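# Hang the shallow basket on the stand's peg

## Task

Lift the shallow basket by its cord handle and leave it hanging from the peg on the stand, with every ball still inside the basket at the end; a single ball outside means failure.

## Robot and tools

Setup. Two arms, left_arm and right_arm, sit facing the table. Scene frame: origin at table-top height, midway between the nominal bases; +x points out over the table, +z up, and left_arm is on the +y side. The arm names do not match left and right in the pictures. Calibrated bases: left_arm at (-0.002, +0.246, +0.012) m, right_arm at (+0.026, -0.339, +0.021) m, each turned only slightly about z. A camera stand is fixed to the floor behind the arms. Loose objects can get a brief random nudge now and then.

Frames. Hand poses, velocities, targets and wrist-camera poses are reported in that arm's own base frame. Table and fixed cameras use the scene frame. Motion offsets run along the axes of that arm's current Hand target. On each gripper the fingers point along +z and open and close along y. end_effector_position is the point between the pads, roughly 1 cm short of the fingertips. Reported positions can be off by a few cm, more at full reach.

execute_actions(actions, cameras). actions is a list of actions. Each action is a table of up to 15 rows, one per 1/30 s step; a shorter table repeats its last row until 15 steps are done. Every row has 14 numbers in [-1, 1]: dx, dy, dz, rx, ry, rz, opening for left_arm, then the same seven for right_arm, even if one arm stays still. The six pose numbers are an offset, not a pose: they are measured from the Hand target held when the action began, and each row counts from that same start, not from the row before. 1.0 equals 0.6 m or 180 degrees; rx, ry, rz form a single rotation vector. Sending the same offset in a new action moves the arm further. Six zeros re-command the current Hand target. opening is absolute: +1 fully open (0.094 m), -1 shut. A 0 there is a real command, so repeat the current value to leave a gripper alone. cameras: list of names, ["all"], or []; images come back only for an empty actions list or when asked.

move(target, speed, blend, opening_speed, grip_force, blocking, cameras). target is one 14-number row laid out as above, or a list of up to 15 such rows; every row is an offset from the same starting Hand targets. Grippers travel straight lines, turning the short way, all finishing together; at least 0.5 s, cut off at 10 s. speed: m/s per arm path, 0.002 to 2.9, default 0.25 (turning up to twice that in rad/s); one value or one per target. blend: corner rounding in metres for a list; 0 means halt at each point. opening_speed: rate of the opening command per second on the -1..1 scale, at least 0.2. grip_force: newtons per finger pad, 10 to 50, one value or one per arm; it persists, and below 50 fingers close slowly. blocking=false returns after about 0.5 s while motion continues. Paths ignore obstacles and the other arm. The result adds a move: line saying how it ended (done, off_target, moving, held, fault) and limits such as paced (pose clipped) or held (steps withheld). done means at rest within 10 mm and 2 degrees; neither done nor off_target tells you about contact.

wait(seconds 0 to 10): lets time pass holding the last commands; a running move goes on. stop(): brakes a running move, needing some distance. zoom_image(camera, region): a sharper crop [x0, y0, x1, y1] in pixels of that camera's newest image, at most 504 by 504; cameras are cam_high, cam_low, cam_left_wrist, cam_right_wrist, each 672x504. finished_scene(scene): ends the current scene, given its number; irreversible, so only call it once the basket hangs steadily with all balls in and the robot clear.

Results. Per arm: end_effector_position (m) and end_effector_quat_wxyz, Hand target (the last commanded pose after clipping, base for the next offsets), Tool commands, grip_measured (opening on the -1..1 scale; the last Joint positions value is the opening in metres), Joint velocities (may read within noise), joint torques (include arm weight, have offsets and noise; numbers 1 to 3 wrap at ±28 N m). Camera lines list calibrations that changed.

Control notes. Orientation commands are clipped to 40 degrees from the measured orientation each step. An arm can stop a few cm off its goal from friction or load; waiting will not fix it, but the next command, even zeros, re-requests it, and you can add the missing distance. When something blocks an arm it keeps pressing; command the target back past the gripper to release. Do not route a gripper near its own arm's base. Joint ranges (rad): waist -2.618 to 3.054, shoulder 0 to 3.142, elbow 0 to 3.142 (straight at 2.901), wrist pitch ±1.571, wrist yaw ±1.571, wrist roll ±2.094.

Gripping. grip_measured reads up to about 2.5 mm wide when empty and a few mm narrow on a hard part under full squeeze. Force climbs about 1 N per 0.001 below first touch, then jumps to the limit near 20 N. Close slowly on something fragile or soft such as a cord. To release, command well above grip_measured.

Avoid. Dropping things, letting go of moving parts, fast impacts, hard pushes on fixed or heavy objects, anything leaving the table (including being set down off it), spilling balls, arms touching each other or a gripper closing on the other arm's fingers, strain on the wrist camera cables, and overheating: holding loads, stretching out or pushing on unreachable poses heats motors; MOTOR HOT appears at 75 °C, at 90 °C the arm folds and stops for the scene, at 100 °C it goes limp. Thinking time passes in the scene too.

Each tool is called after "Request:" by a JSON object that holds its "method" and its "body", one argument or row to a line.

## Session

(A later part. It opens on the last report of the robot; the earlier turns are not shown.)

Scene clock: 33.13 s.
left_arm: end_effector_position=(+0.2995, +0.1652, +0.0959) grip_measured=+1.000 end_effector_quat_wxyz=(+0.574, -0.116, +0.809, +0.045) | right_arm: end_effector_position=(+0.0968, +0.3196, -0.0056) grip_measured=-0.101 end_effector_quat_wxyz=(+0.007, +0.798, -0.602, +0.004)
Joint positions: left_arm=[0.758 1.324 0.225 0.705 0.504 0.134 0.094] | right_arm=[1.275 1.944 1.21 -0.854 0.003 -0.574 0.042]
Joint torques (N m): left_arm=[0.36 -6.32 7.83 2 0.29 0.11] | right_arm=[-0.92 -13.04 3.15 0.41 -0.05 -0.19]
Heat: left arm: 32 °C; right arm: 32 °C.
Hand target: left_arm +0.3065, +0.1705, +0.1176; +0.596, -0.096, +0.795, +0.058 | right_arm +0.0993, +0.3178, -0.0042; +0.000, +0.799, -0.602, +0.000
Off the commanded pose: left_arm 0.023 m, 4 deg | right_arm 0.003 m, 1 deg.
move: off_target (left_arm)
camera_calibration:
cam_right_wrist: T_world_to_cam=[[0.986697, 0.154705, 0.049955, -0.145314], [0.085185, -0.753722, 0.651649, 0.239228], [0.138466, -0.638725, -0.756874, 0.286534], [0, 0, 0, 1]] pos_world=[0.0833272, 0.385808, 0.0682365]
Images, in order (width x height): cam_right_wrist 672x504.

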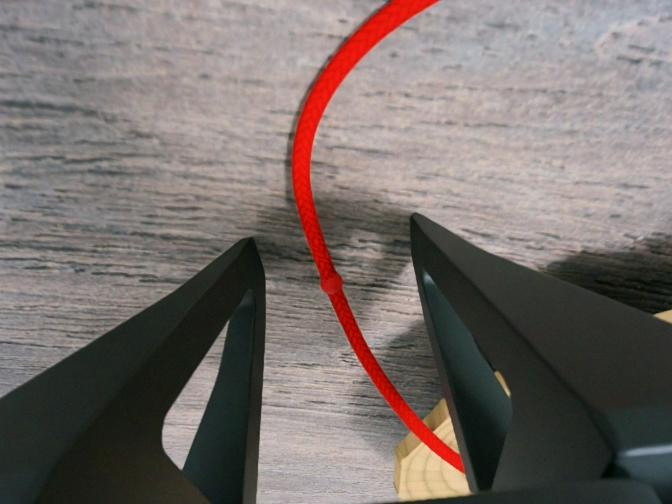

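Request:
{"method": "move", "body": {
  "target": [0,0,0,0,0,0,1,0,0,0,0,0,0,-1],
  "opening_speed": 0.8,
  "cameras": ["cam_right_wrist"]
}}

Scene clock: 34.57 s.
left_arm: end_effector_position=(+0.2995, +0.1652, +0.0959) grip_measured=+1.000 end_effector_quat_wxyz=(+0.574, -0.116, +0.809, +0.045) | right_arm: end_effector_position=(+0.1010, +0.3214, -0.0059) grip_measured=-0.922 end_effector_quat_wxyz=(+0.000, +0.797, -0.604, +0.006)
Joint positions: left_arm=[0.758 1.324 0.225 0.705 0.504 0.134 0.094] | right_arm=[1.269 1.944 1.208 -0.839 0.011 -0.574 0.004]
Joint torques (N m): left_arm=[0.38 -6.32 7.83 2 0.29 0.11] | right_arm=[-0.46 -13.16 3.17 0.19 -0.11 -0.13]
Heat: left arm: 32 °C; right arm: 32 °C.
Hand target: left_arm +0.3065, +0.1705, +0.1176; +0.596, -0.096, +0.795, +0.058 | right_arm +0.0993, +0.3179, -0.0042; +0.000, +0.799, -0.602, +0.000
Off the commanded pose: left_arm 0.023 m, 4 deg | right_arm 0.004 m, 1 deg.
move: off_target (left_arm)
camera_calibration:
cam_right_wrist: T_world_to_cam=[[0.98684, 0.148926, 0.0629956, -0.147729], [0.0735521, -0.760356, 0.645329, 0.243737], [0.144005, -0.632203, -0.761303, 0.284102], [0, 0, 0, 1]] pos_world=[0.0869454, 0.386938, 0.0683034]
Images, in order (width x height): cam_right_wrist 672x504.

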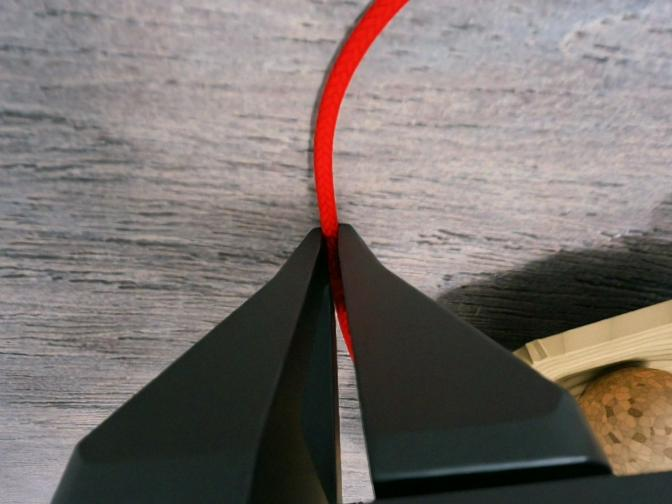

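Request:
{"method": "move", "body": {
  "target": [
    [0,0,0,0,0,0,1,0.047,-0.05,-0.167,0,0,0,-1],
    [0,0,0,0,0,0,1,0.157,-0.168,-0.32,0.15,0,0,-1],
    [0,0,0,0,0,0,1,0.157,-0.168,-0.44,0.194,0,0,-1]
  ],
  "speed": [0.12,0.12,0.07],
  "blend": [0.03,0.02,0],
  "cameras": ["cam_high","cam_low","cam_right_wrist"]
}}

Request:
{"method": "zoom_image", "body": {
  "camera": "cam_low",
  "region": [240, 0, 480, 220]
}}

Scene clock: 39.33 s.
left_arm: end_effector_position=(+0.2995, +0.1652, +0.0959) grip_measured=+1.000 end_effector_quat_wxyz=(+0.574, -0.116, +0.809, +0.045) | right_arm: end_effector_position=(+0.2214, +0.2537, +0.2374) grip_measured=-0.923 end_effector_quat_wxyz=(-0.209, +0.770, -0.575, +0.179)
Joint positions: left_arm=[0.758 1.324 0.225 0.705 0.504 0.134 0.094] | right_arm=[1.063 1.486 1.542 -1.233 0.406 -0.877 0.004]
Joint torques (N m): left_arm=[0.38 -6.32 7.83 2 0.29 0.11] | right_arm=[0.69 -10.29 8.84 0.75 0.32 -0.04]
Heat: left arm: 33 °C; right arm: 32 °C.
Hand target: left_arm +0.3065, +0.1705, +0.1176; +0.596, -0.096, +0.795, +0.058 | right_arm +0.2222, +0.2549, +0.2598; -0.240, +0.762, -0.574, +0.181
Off the commanded pose: left_arm 0.023 m, 4 deg | right_arm 0.022 m, 4 deg.
move: off_target (left_arm, right_arm)
camera_calibration:
cam_right_wrist: T_world_to_cam=[[0.809466, 0.123741, 0.573979, -0.347446], [-0.227426, -0.835163, 0.50078, 0.146271], [0.541333, -0.535902, -0.647895, 0.269896], [0, 0, 0, 1]] pos_world=[0.168408, 0.309791, 0.301041]
Images, in order (width x height): cam_high 672x504, cam_low 672x504, cam_right_wrist 672x504.

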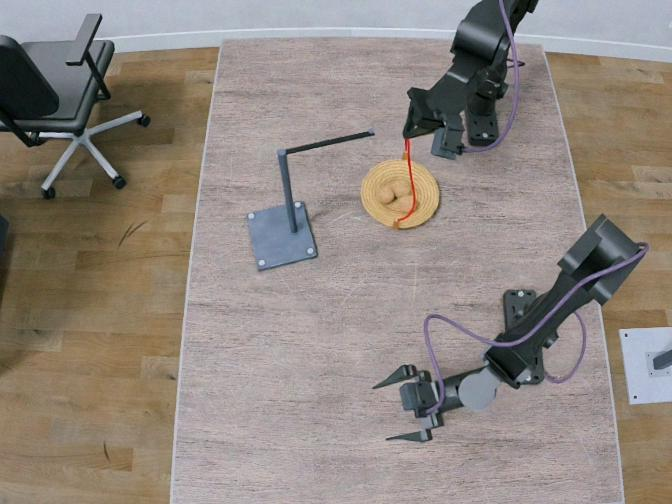

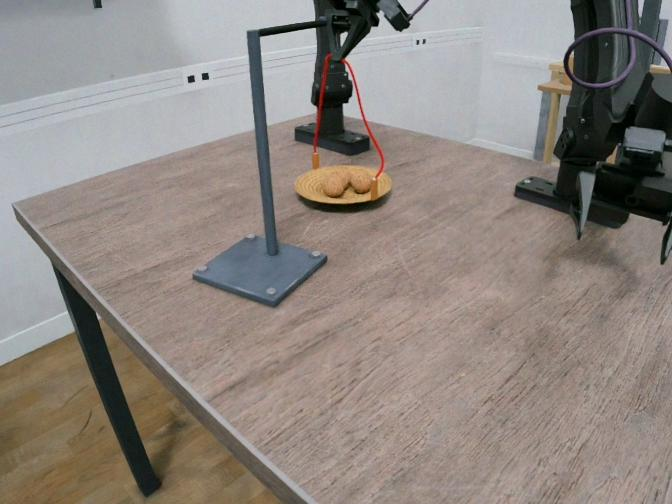

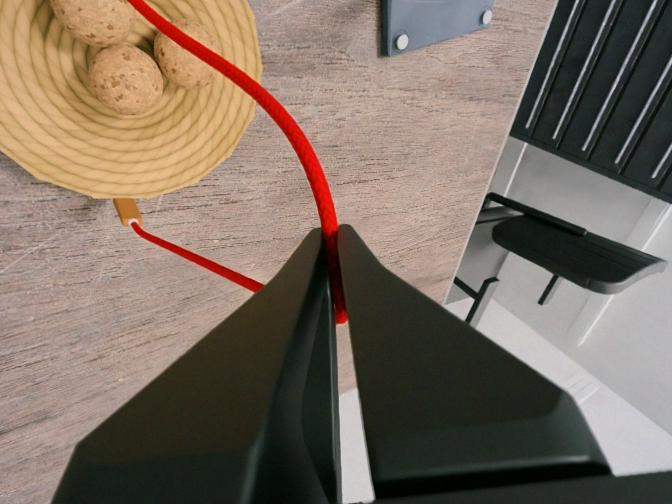

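Scaled by 2.100.

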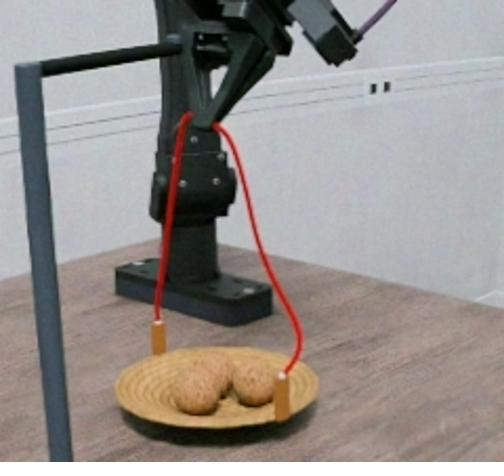

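Request:
{"method": "move", "body": {
  "target": [0,0,0,0,0,0,1,0.0,-0.024,-0.034,0,0,0,-1],
  "speed": 0.04,
  "cameras": ["cam_low","cam_right_wrist"]
}}

Request:
{"method": "zoom_image", "body": {
  "camera": "cam_low",
  "region": [240, 0, 480, 220]
}}

Scene clock: 40.93 s.
left_arm: end_effector_position=(+0.2995, +0.1652, +0.0959) grip_measured=+1.000 end_effector_quat_wxyz=(+0.574, -0.116, +0.809, +0.045) | right_arm: end_effector_position=(+0.2190, +0.2495, +0.2690) grip_measured=-0.923 end_effector_quat_wxyz=(-0.216, +0.768, -0.576, +0.178)
Joint positions: left_arm=[0.758 1.324 0.225 0.705 0.504 0.134 0.094] | right_arm=[1.063 1.5 1.683 -1.347 0.406 -0.877 0.004]
Joint torques (N m): left_arm=[0.38 -6.32 7.83 2 0.29 0.11] | right_arm=[0.57 -7.49 8.85 0.94 0.34 -0.08]
Heat: left arm: 33 °C; right arm: 32 °C.
Hand target: left_arm +0.3065, +0.1705, +0.1176; +0.596, -0.096, +0.795, +0.058 | right_arm +0.2222, +0.2550, +0.2848; -0.240, +0.762, -0.574, +0.181
Off the commanded pose: left_arm 0.023 m, 4 deg | right_arm 0.017 m, 3 deg.
move: off_target (left_arm, right_arm)
camera_calibration:
cam_right_wrist: T_world_to_cam=[[0.805568, 0.116835, 0.58087, -0.362482], [-0.23072, -0.84113, 0.489152, 0.131714], [0.545737, -0.528063, -0.650631, 0.287253], [0, 0, 0, 1]] pos_world=[0.165628, 0.304827, 0.333022]
Images, in order (width x height): cam_low 672x504, cam_right_wrist 672x504.

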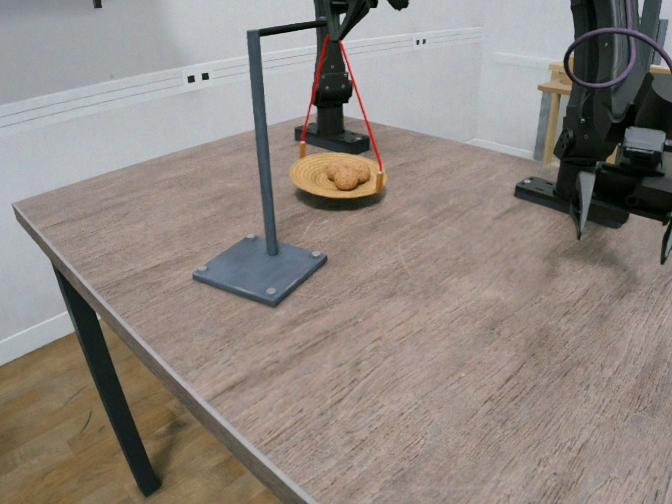

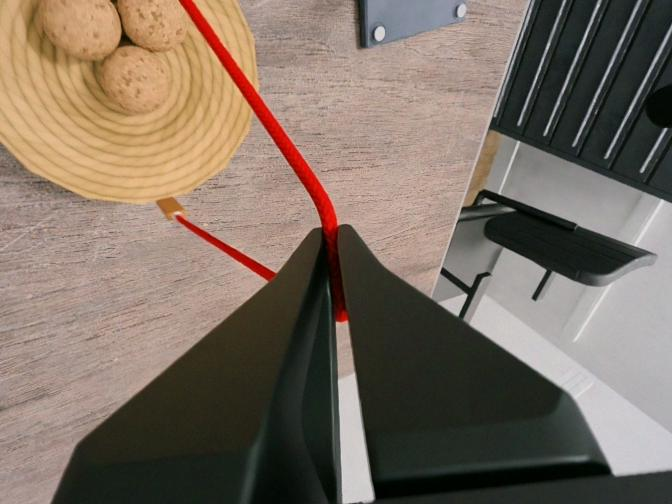

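Scaled by 2.100.

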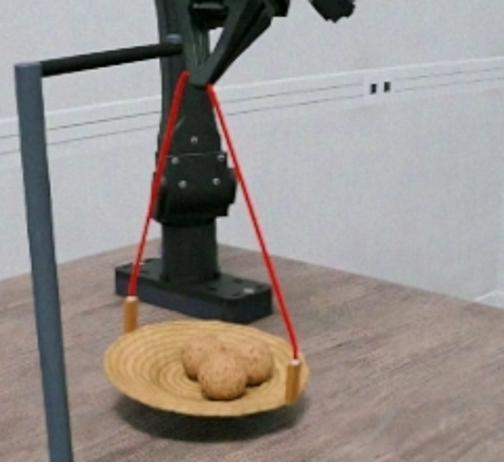

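Request:
{"method": "move", "body": {
  "target": [0,0,0,0,0,0,1,-0.016,-0.091,-0.062,0,0,0,-1],
  "speed": 0.04,
  "cameras": ["cam_low","cam_right_wrist","cam_high"]
}}

Request:
{"method": "zoom_image", "body": {
  "camera": "cam_low",
  "region": [240, 0, 440, 220]
}}

Scene clock: 43.63 s.
left_arm: end_effector_position=(+0.2995, +0.1652, +0.0959) grip_measured=+1.000 end_effector_quat_wxyz=(+0.574, -0.116, +0.809, +0.045) | right_arm: end_effector_position=(+0.2372, +0.2692, +0.3343) grip_measured=-0.923 end_effector_quat_wxyz=(-0.238, +0.768, -0.567, +0.179)
Joint positions: left_arm=[0.758 1.324 0.225 0.705 0.504 0.134 0.094] | right_arm=[1.043 1.703 2.175 -1.576 0.4 -0.922 0.004]
Joint torques (N m): left_arm=[0.36 -6.32 7.84 2 0.29 0.11] | right_arm=[-0.77 -8.39 7.95 1 0.26 -0.15]
Heat: left arm: 33 °C; right arm: 32 °C.
Hand target: left_arm +0.3065, +0.1705, +0.1176; +0.596, -0.096, +0.795, +0.058 | right_arm +0.2422, +0.2707, +0.3465; -0.240, +0.762, -0.574, +0.181
Off the commanded pose: left_arm 0.023 m, 4 deg | right_arm 0.013 m, 1 deg.
joint read past its limit (right arm) — joint 4 (wrist pitch), lower limit.
joint sent to its limit (right arm) — joint 4 (wrist pitch), lower limit. The joint targets still meet the commanded pose.
move: off_target (left_arm, right_arm)
camera_calibration:
cam_right_wrist: T_world_to_cam=[[0.78428, 0.113606, 0.609916, -0.421065], [-0.229389, -0.860325, 0.455216, 0.136717], [0.576441, -0.496925, -0.648676, 0.313884], [0, 0, 0, 1]] pos_world=[0.180659, 0.321434, 0.398188]
Images, in order (width x height): cam_high 672x504, cam_low 672x504, cam_right_wrist 672x504.

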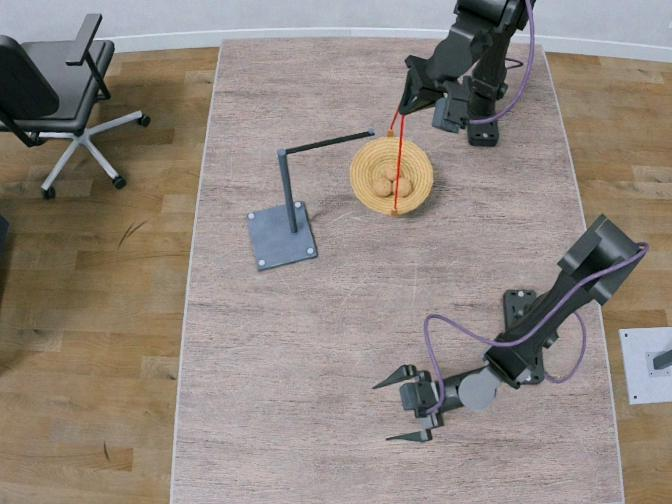

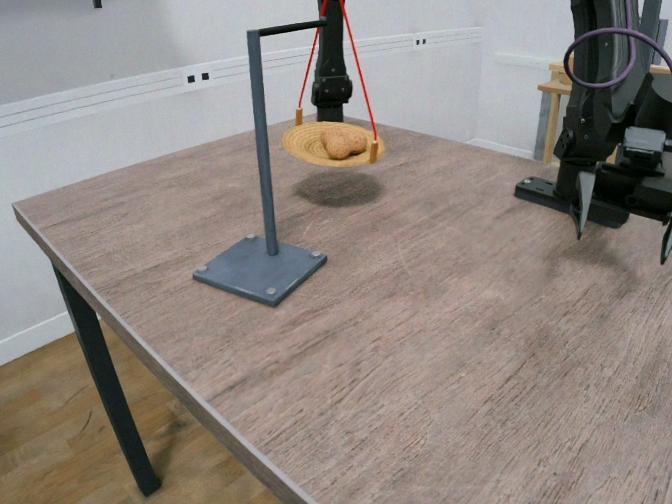

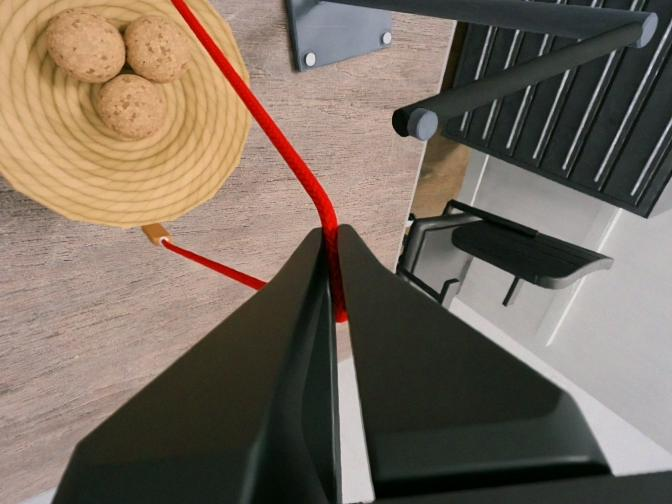

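Scaled by 2.291.

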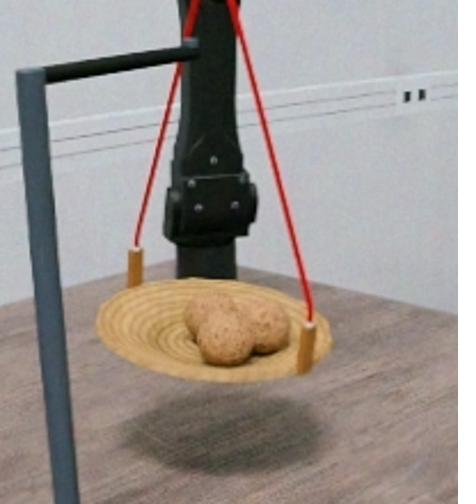

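Request:
{"method": "move", "body": {
  "target": [0,0,0,0,0,0,1,0,-0.0335,-0.048,0,0,0,-1],
  "speed": 0.04,
  "cameras": ["cam_low","cam_right_wrist"]
}}

Scene clock: 45.60 s.
left_arm: end_effector_position=(+0.2995, +0.1652, +0.0959) grip_measured=+1.000 end_effector_quat_wxyz=(+0.574, -0.116, +0.809, +0.045) | right_arm: end_effector_position=(+0.2383, +0.2714, +0.3653) grip_measured=-0.923 end_effector_quat_wxyz=(-0.282, +0.763, -0.553, +0.179)
Joint positions: left_arm=[0.758 1.324 0.225 0.705 0.504 0.134 0.094] | right_arm=[1.043 1.704 2.283 -1.581 0.399 -0.964 0.004]
Joint torques (N m): left_arm=[0.38 -6.32 7.84 2 0.29 0.11] | right_arm=[-0.43 -8.49 7.9 1.18 0.31 -0.05]
Heat: left arm: 33 °C; right arm: 33 °C.
Hand target: left_arm +0.3065, +0.1705, +0.1176; +0.596, -0.096, +0.795, +0.058 | right_arm +0.2421, +0.2707, +0.3815; -0.240, +0.762, -0.574, +0.181
Off the commanded pose: left_arm 0.023 m, 4 deg | right_arm 0.017 m, 5 deg.
joint read past its limit (right arm) — joint 4 (wrist pitch), lower limit.
joint sent to its limit (right arm) — joint 4 (wrist pitch), lower limit. The joint targets are off in orientation, not in position.
move: off_target (left_arm, right_arm)
camera_calibration:
cam_right_wrist: T_world_to_cam=[[0.743422, 0.0984889, 0.661531, -0.446247], [-0.224491, -0.894972, 0.385524, 0.158553], [0.630022, -0.435115, -0.643232, 0.302927], [0, 0, 0, 1]] pos_world=[0.176493, 0.317659, 0.428933]
Images, in order (width x height): cam_low 672x504, cam_right_wrist 672x504.

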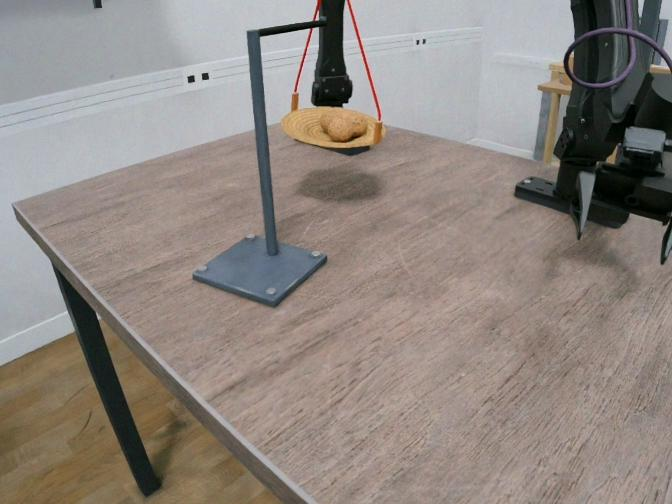

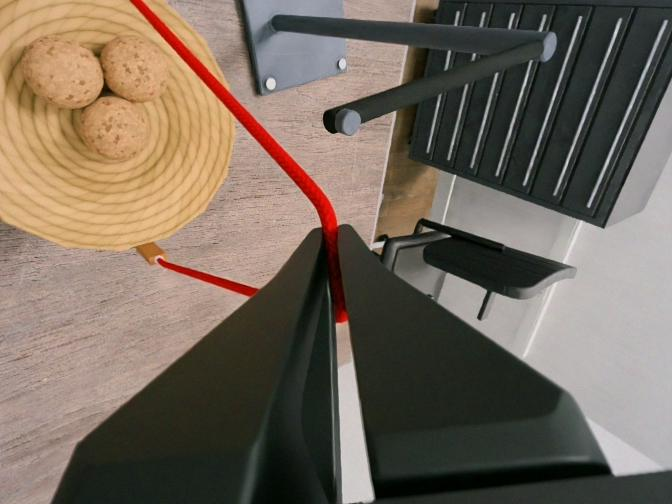

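Request:
{"method": "move", "body": {
  "target": [0,0,0,0,0,0,1,-0.007,-0.0295,0.045,0,0,0,-1],
  "speed": 0.04,
  "cameras": ["cam_low","cam_right_wrist","cam_high"]
}}

Request:
{"method": "zoom_image", "body": {
  "camera": "cam_high",
  "region": [270, 60, 450, 240]
}}

Scene clock: 48.30 s.
left_arm: end_effector_position=(+0.2995, +0.1652, +0.0959) grip_measured=+1.000 end_effector_quat_wxyz=(+0.574, -0.116, +0.809, +0.045) | right_arm: end_effector_position=(+0.2653, +0.2816, +0.3548) grip_measured=-0.923 end_effector_quat_wxyz=(-0.267, +0.764, -0.558, +0.184)
Joint positions: left_arm=[0.758 1.324 0.225 0.705 0.504 0.134 0.094] | right_arm=[0.987 1.806 2.371 -1.583 0.381 -1.002 0.004]
Joint torques (N m): left_arm=[0.38 -6.32 7.83 2 0.29 0.11] | right_arm=[-0.68 -9.66 7.8 1.14 0.17 -0.07]
Heat: left arm: 33 °C; right arm: 33 °C.
Hand target: left_arm +0.3065, +0.1705, +0.1176; +0.596, -0.096, +0.795, +0.058 | right_arm +0.2698, +0.2830, +0.3695; -0.240, +0.762, -0.574, +0.181
Off the commanded pose: left_arm 0.023 m, 4 deg | right_arm 0.015 m, 4 deg.
joint read past its limit (right arm) — joint 4 (wrist pitch), lower limit.
joint sent to its limit (right arm) — joint 4 (wrist pitch), lower limit. The joint targets are off in orientation, not in position.
move: off_target (left_arm, right_arm)
camera_calibration:
cam_right_wrist: T_world_to_cam=[[0.753924, 0.10472, 0.648562, -0.460266], [-0.233229, -0.880246, 0.413246, 0.166069], [0.614169, -0.462819, -0.639215, 0.294236], [0, 0, 0, 1]] pos_world=[0.205027, 0.330559, 0.417964]
Images, in order (width x height): cam_high 672x504, cam_low 672x504, cam_right_wrist 672x504.

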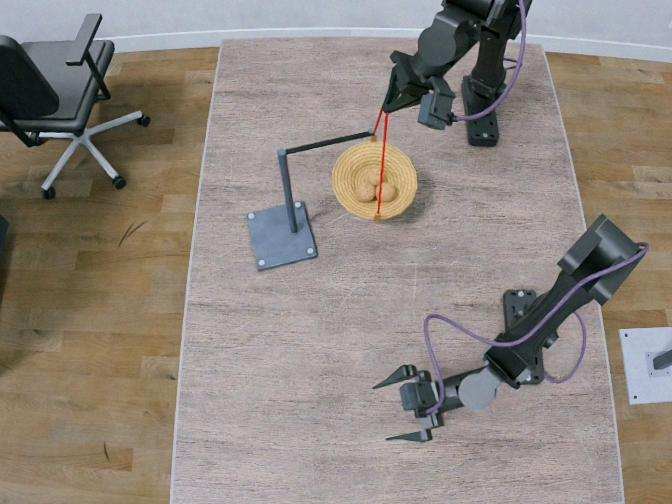

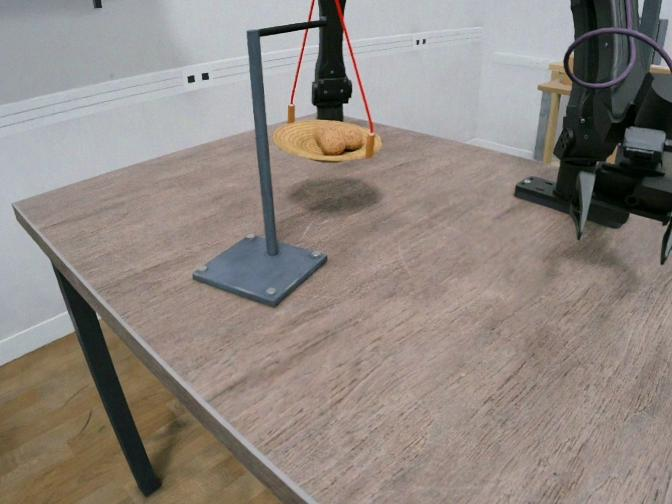

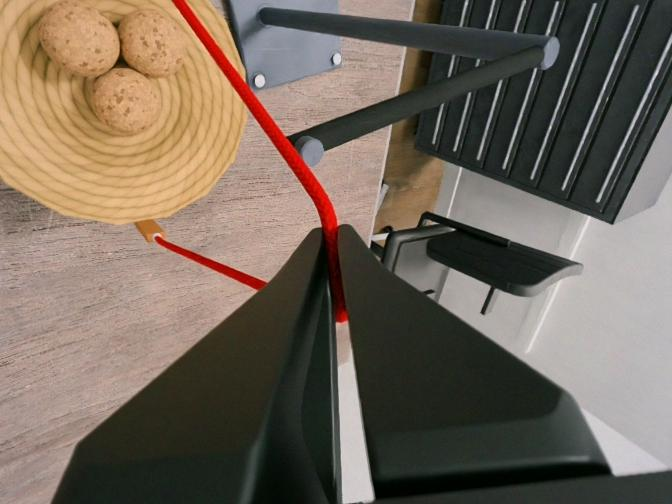

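Scaled by 2.800.

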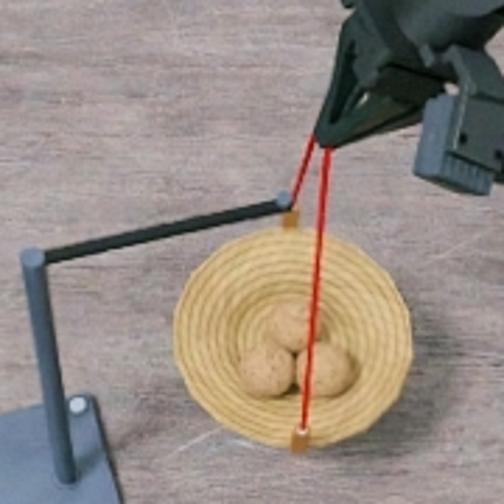

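Request:
{"method": "move", "body": {
  "target": [0,0,0,0,0,0,1,-0.006,-0.093,0.0565,0,0,0,-1],
  "speed": 0.04,
  "cameras": ["cam_low","cam_right_wrist","cam_high"]
}}

Request:
{"method": "zoom_image", "body": {
  "camera": "cam_high",
  "region": [240, 60, 420, 240]
}}

Request:
{"method": "zoom_image", "body": {
  "camera": "cam_low",
  "region": [220, 0, 400, 170]
}}

Scene clock: 50.83 s.
left_arm: end_effector_position=(+0.2995, +0.1652, +0.0959) grip_measured=+1.000 end_effector_quat_wxyz=(+0.574, -0.116, +0.809, +0.045) | right_arm: end_effector_position=(+0.3276, +0.3028, +0.3596) grip_measured=-0.923 end_effector_quat_wxyz=(-0.293, +0.756, -0.552, +0.194)
Joint positions: left_arm=[0.758 1.324 0.225 0.705 0.504 0.134 0.094] | right_arm=[0.877 2.046 2.709 -1.585 0.335 -1.116 0.004]
Joint torques (N m): left_arm=[0.38 -6.31 7.83 2 0.29 0.11] | right_arm=[-0.47 -11.51 7.23 1.44 0.16 -0.11]
Heat: left arm: 33 °C; right arm: 33 °C.
Hand target: left_arm +0.3065, +0.1705, +0.1176; +0.596, -0.096, +0.795, +0.058 | right_arm +0.3315, +0.3043, +0.3738; -0.240, +0.762, -0.574, +0.181
Off the commanded pose: left_arm 0.023 m, 4 deg | right_arm 0.015 m, 7 deg.
joint read past its limit (right arm) — joint 4 (wrist pitch), lower limit.
joint sent to its limit (right arm) — joint 4 (wrist pitch), lower limit. The joint targets are off in orientation, not in position.
move: off_target (left_arm, right_arm)
camera_calibration:
cam_right_wrist: T_world_to_cam=[[0.719239, 0.0874171, 0.689241, -0.510504], [-0.249332, -0.893491, 0.373506, 0.220889], [0.648482, -0.44049, -0.620838, 0.244201], [0, 0, 0, 1]] pos_world=[0.263889, 0.349557, 0.420966]
Images, in order (width x height): cam_high 672x504, cam_low 672x504, cam_right_wrist 672x504.

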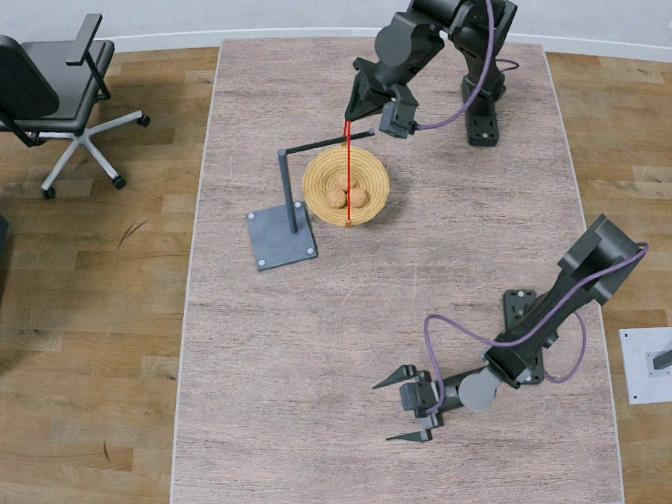

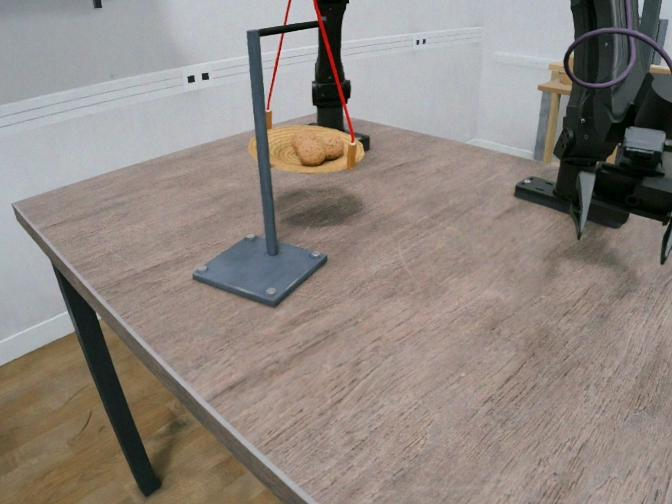

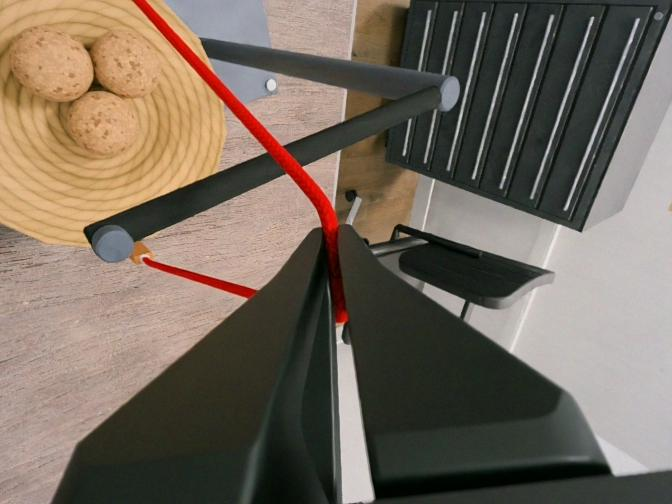

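Scaled by 2.800.

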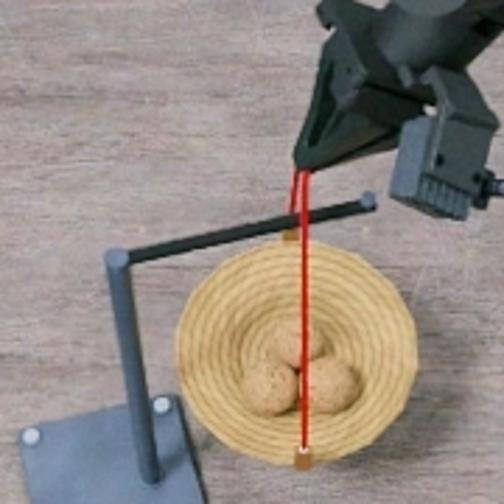

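Scaled by 2.800.

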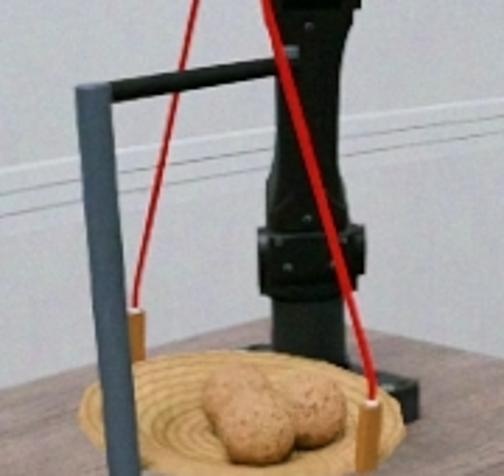

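Request:
{"method": "move", "body": {
  "target": [0,0,0,0,0,0,1,0,0.0145,0.0205,0,0,0,-1],
  "speed": 0.03,
  "cameras": ["cam_low","cam_right_wrist","cam_high"]
}}

Request:
{"method": "zoom_image", "body": {
  "camera": "cam_low",
  "region": [220, 0, 400, 170]
}}

Scene clock: 54.27 s.
left_arm: end_effector_position=(+0.2995, +0.1652, +0.0959) grip_measured=+1.000 end_effector_quat_wxyz=(+0.574, -0.116, +0.809, +0.045) | right_arm: end_effector_position=(+0.3272, +0.3033, +0.3594) grip_measured=-0.923 end_effector_quat_wxyz=(-0.293, +0.757, -0.551, +0.193)
Joint positions: left_arm=[0.758 1.324 0.225 0.705 0.504 0.134 0.094] | right_arm=[0.877 2.046 2.709 -1.585 0.331 -1.117 0.004]
Joint torques (N m): left_arm=[0.38 -6.32 7.83 2 0.29 0.11] | right_arm=[-0.57 -11.77 3.12 1.37 0.17 0.12]
Heat: left arm: 33 °C; right arm: 32 °C.
Hand target: left_arm +0.3065, +0.1705, +0.1176; +0.596, -0.096, +0.795, +0.058 | right_arm +0.3314, +0.3043, +0.3587; -0.240, +0.762, -0.574, +0.181
Off the commanded pose: left_arm 0.023 m, 4 deg | right_arm 0.004 m, 7 deg.
joint read past its limit (right arm) — joint 4 (wrist pitch), lower limit.
joint sent to its limit (right arm) — joint 4 (wrist pitch), lower limit. The joint targets are off in orientation, not in position.
move: off_target (left_arm, right_arm)
camera_calibration:
cam_right_wrist: T_world_to_cam=[[0.720352, 0.0884255, 0.687949, -0.510404], [-0.246248, -0.894625, 0.372837, 0.220865], [0.648425, -0.43798, -0.62267, 0.244394], [0, 0, 0, 1]] pos_world=[0.263587, 0.349764, 0.420962]
Images, in order (width x height): cam_high 672x504, cam_low 672x504, cam_right_wrist 672x504.

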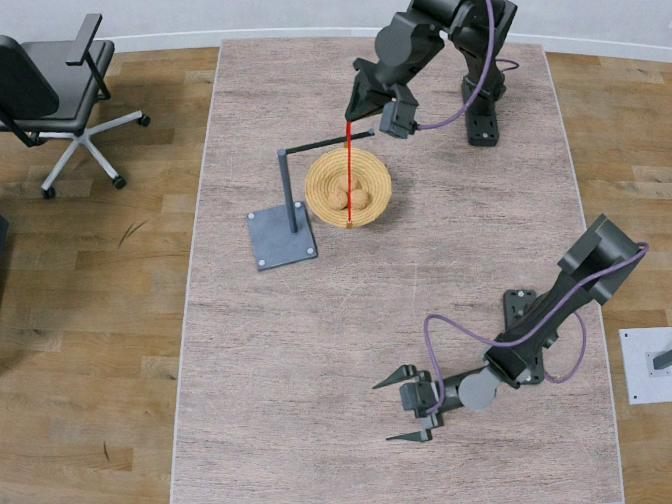

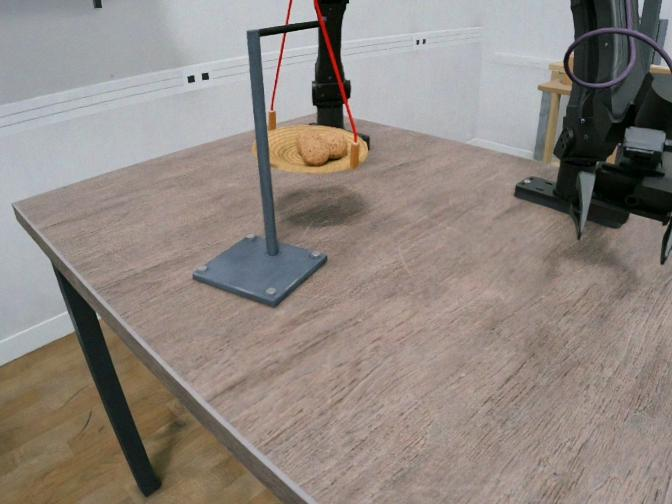

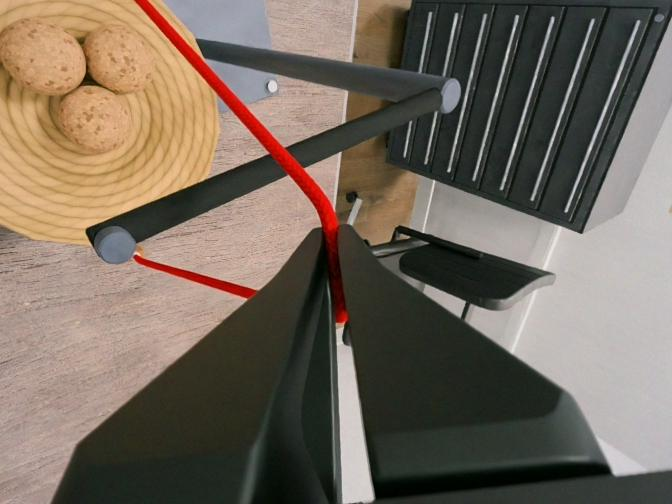

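Scaled by 2.800.

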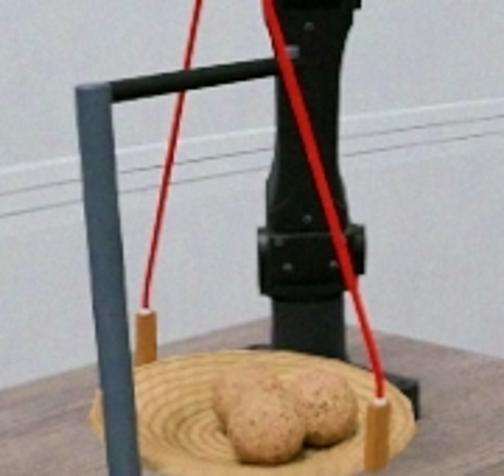

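Request:
{"method": "move", "body": {
  "target": [0,0,0,0,0,0,1,0,0.0115,0.0165,0,0,0,-1],
  "speed": 0.03,
  "cameras": ["cam_low","cam_right_wrist"]
}}

Request:
{"method": "zoom_image", "body": {
  "camera": "cam_low",
  "region": [220, 0, 400, 170]
}}

Scene clock: 56.67 s.
left_arm: end_effector_position=(+0.2995, +0.1652, +0.0959) grip_measured=+1.000 end_effector_quat_wxyz=(+0.574, -0.116, +0.809, +0.045) | right_arm: end_effector_position=(+0.3269, +0.3036, +0.3460) grip_measured=-0.923 end_effector_quat_wxyz=(-0.273, +0.763, -0.554, +0.190)
Joint positions: left_arm=[0.758 1.324 0.225 0.705 0.504 0.134 0.094] | right_arm=[0.877 2.046 2.665 -1.585 0.329 -1.111 0.004]
Joint torques (N m): left_arm=[0.38 -6.32 7.83 2 0.29 0.11] | right_arm=[-0.61 -12.26 3.84 1.34 0.15 0.09]
Heat: left arm: 33 °C; right arm: 33 °C.
Hand target: left_arm +0.3065, +0.1705, +0.1176; +0.596, -0.096, +0.795, +0.058 | right_arm +0.3314, +0.3043, +0.3467; -0.240, +0.762, -0.574, +0.181
Off the commanded pose: left_arm 0.023 m, 4 deg | right_arm 0.005 m, 5 deg.
joint read past its limit (right arm) — joint 4 (wrist pitch), lower limit.
joint sent to its limit (right arm) — joint 4 (wrist pitch), lower limit. The joint targets are off in orientation, not in position.
move: off_target (left_arm, right_arm)
camera_calibration:
cam_right_wrist: T_world_to_cam=[[0.741631, 0.105712, 0.662427, -0.504359], [-0.237124, -0.882437, 0.406298, 0.20781], [0.6275, -0.4584, -0.629375, 0.251692], [0, 0, 0, 1]] pos_world=[0.265388, 0.352072, 0.408076]
Images, in order (width x height): cam_low 672x504, cam_right_wrist 672x504.

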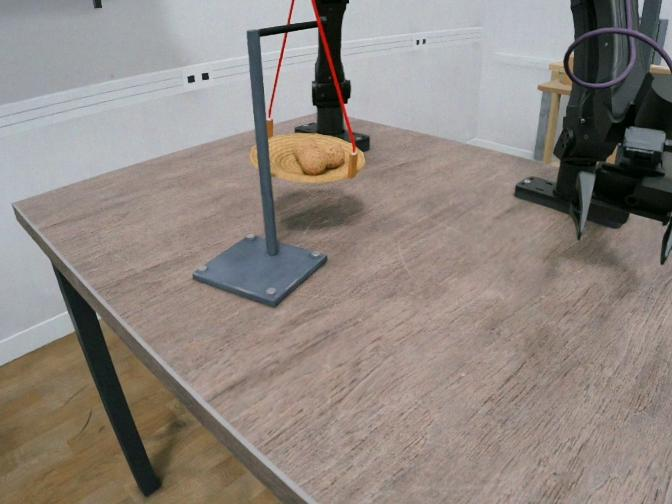

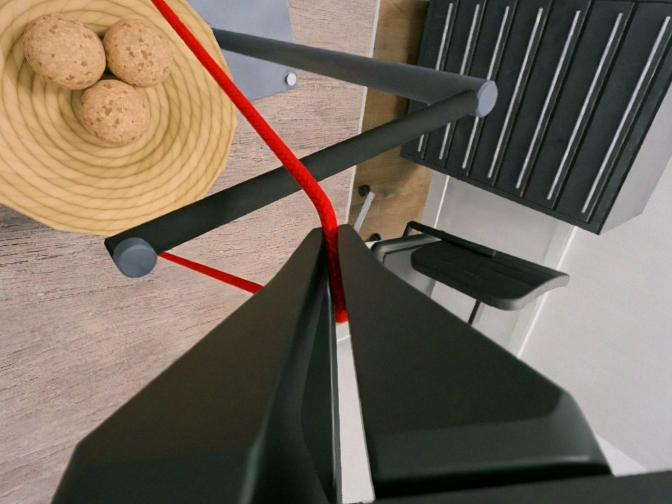

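Scaled by 2.800.

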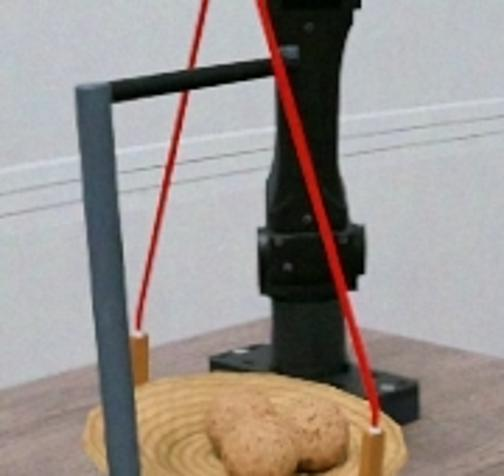

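Request:
{"method": "move", "body": {
  "target": [0,0,0,0,0,0,1,0,0.0125,0.018,0,0,0,-1],
  "speed": 0.03,
  "cameras": ["cam_low","cam_right_wrist"]
}}

Request:
{"method": "zoom_image", "body": {
  "camera": "cam_low",
  "region": [240, 0, 380, 120]
}}

Scene clock: 58.43 s.
left_arm: end_effector_position=(+0.2995, +0.1652, +0.0959) grip_measured=+1.000 end_effector_quat_wxyz=(+0.574, -0.116, +0.809, +0.045) | right_arm: end_effector_position=(+0.3262, +0.3036, +0.3341) grip_measured=-0.923 end_effector_quat_wxyz=(-0.256, +0.766, -0.560, +0.185)
Joint positions: left_arm=[0.758 1.324 0.225 0.705 0.504 0.134 0.094] | right_arm=[0.877 2.046 2.626 -1.585 0.326 -1.098 0.004]
Joint torques (N m): left_arm=[0.38 -6.31 7.83 2 0.29 0.11] | right_arm=[-0.5 -11.95 3.82 1.24 0.15 0.18]
Heat: left arm: 34 °C; right arm: 33 °C.
Hand target: left_arm +0.3065, +0.1705, +0.1176; +0.596, -0.096, +0.795, +0.058 | right_arm +0.3314, +0.3043, +0.3335; -0.240, +0.762, -0.574, +0.181
Off the commanded pose: left_arm 0.023 m, 4 deg | right_arm 0.005 m, 3 deg.
joint read past its limit (right arm) — joint 4 (wrist pitch), lower limit.
joint sent to its limit (right arm) — joint 4 (wrist pitch), lower limit. The joint targets are off in orientation, not in position.
move: off_target (left_arm, right_arm)
camera_calibration:
cam_right_wrist: T_world_to_cam=[[0.761821, 0.112725, 0.637905, -0.496449], [-0.232037, -0.871915, 0.431188, 0.199326], [0.604804, -0.476505, -0.638087, 0.260533], [0, 0, 0, 1]] pos_world=[0.266884, 0.353902, 0.396983]
Images, in order (width x height): cam_low 672x504, cam_right_wrist 672x504.

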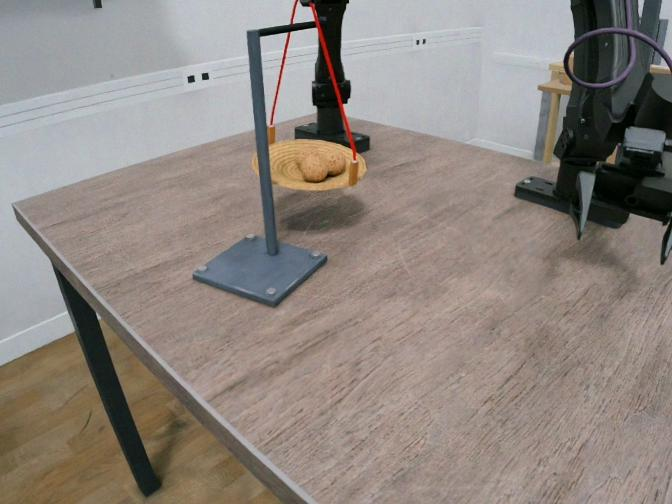

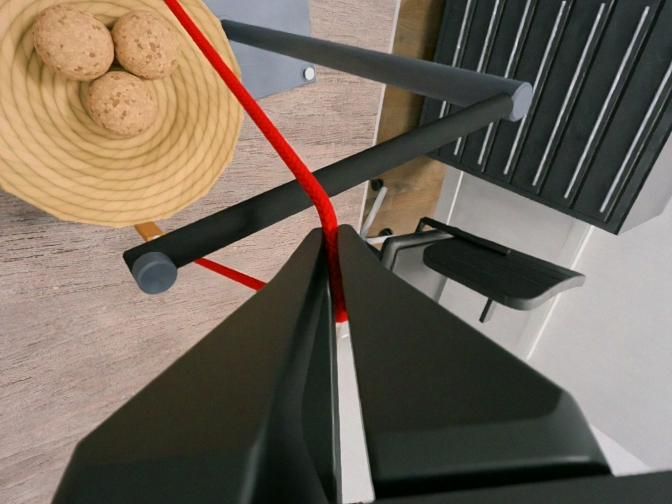

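Scaled by 3.600.

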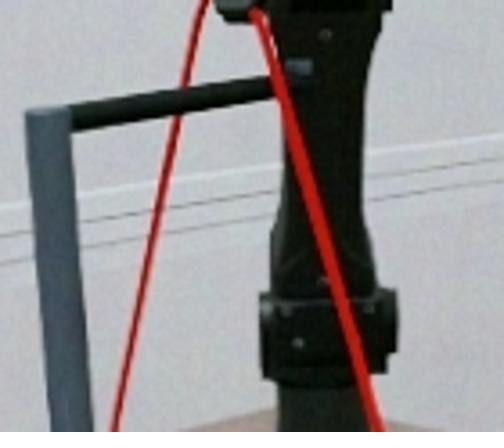

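Request:
{"method": "move", "body": {
  "target": [0,0,0,0,0,0,1,0,0.0125,0.018,0,0,0,-1],
  "speed": 0.03,
  "cameras": ["cam_low","cam_right_wrist"]
}}

Request:
{"method": "zoom_image", "body": {
  "camera": "cam_low",
  "region": [240, 0, 380, 120]
}}

Scene clock: 59.73 s.
left_arm: end_effector_position=(+0.2995, +0.1652, +0.0959) grip_measured=+1.000 end_effector_quat_wxyz=(+0.574, -0.116, +0.809, +0.045) | right_arm: end_effector_position=(+0.3269, +0.3035, +0.3209) grip_measured=-0.923 end_effector_quat_wxyz=(-0.238, +0.769, -0.565, +0.182)
Joint positions: left_arm=[0.758 1.324 0.225 0.705 0.504 0.134 0.094] | right_arm=[0.875 2.052 2.591 -1.585 0.323 -1.086 0.004]
Joint torques (N m): left_arm=[0.38 -6.32 7.83 2 0.29 0.11] | right_arm=[-0.57 -12.15 4.14 1.26 0.12 0.16]
Heat: left arm: 34 °C; right arm: 33 °C.
Hand target: left_arm +0.3065, +0.1705, +0.1176; +0.596, -0.096, +0.795, +0.058 | right_arm +0.3315, +0.3044, +0.3204; -0.240, +0.762, -0.574, +0.181
Off the commanded pose: left_arm 0.023 m, 4 deg | right_arm 0.005 m, 1 deg.
joint read past its limit (right arm) — joint 4 (wrist pitch), lower limit.
joint sent to its limit (right arm) — joint 4 (wrist pitch), lower limit. The joint targets still meet the commanded pose.
move: off_target (left_arm)
camera_calibration:
cam_right_wrist: T_world_to_cam=[[0.781659, 0.118812, 0.612286, -0.488757], [-0.228375, -0.858991, 0.458234, 0.191269], [0.580392, -0.498013, -0.644304, 0.268174], [0, 0, 0, 1]] pos_world=[0.270076, 0.355923, 0.384398]
Images, in order (width x height): cam_low 672x504, cam_right_wrist 672x504.

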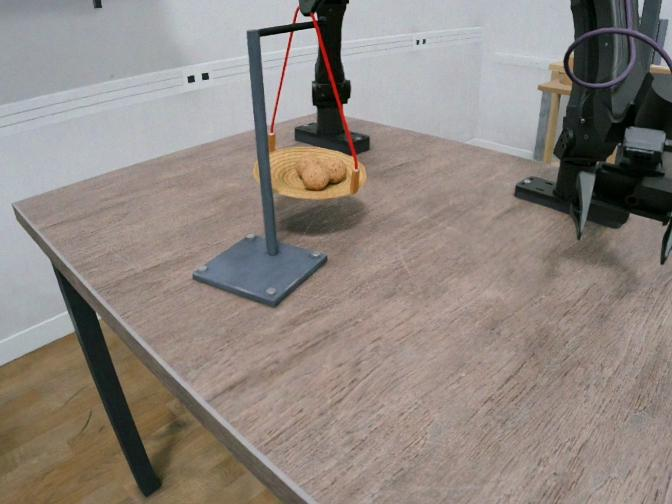

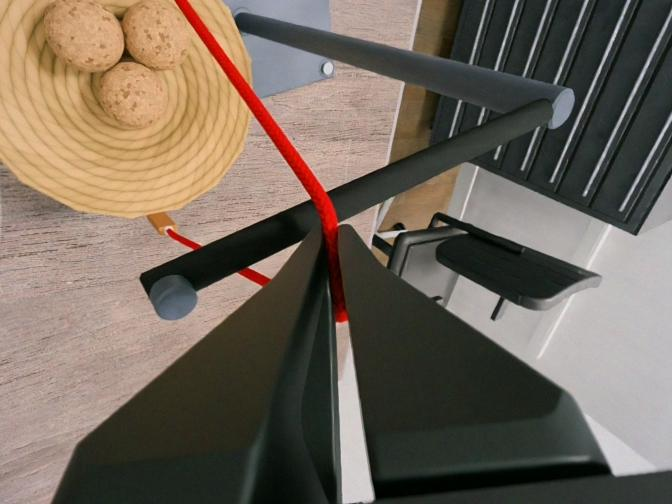

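Scaled by 3.600.

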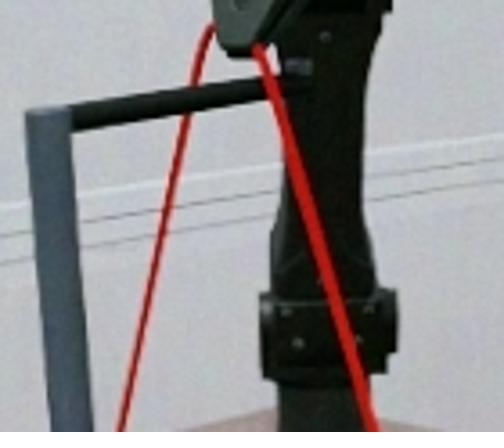

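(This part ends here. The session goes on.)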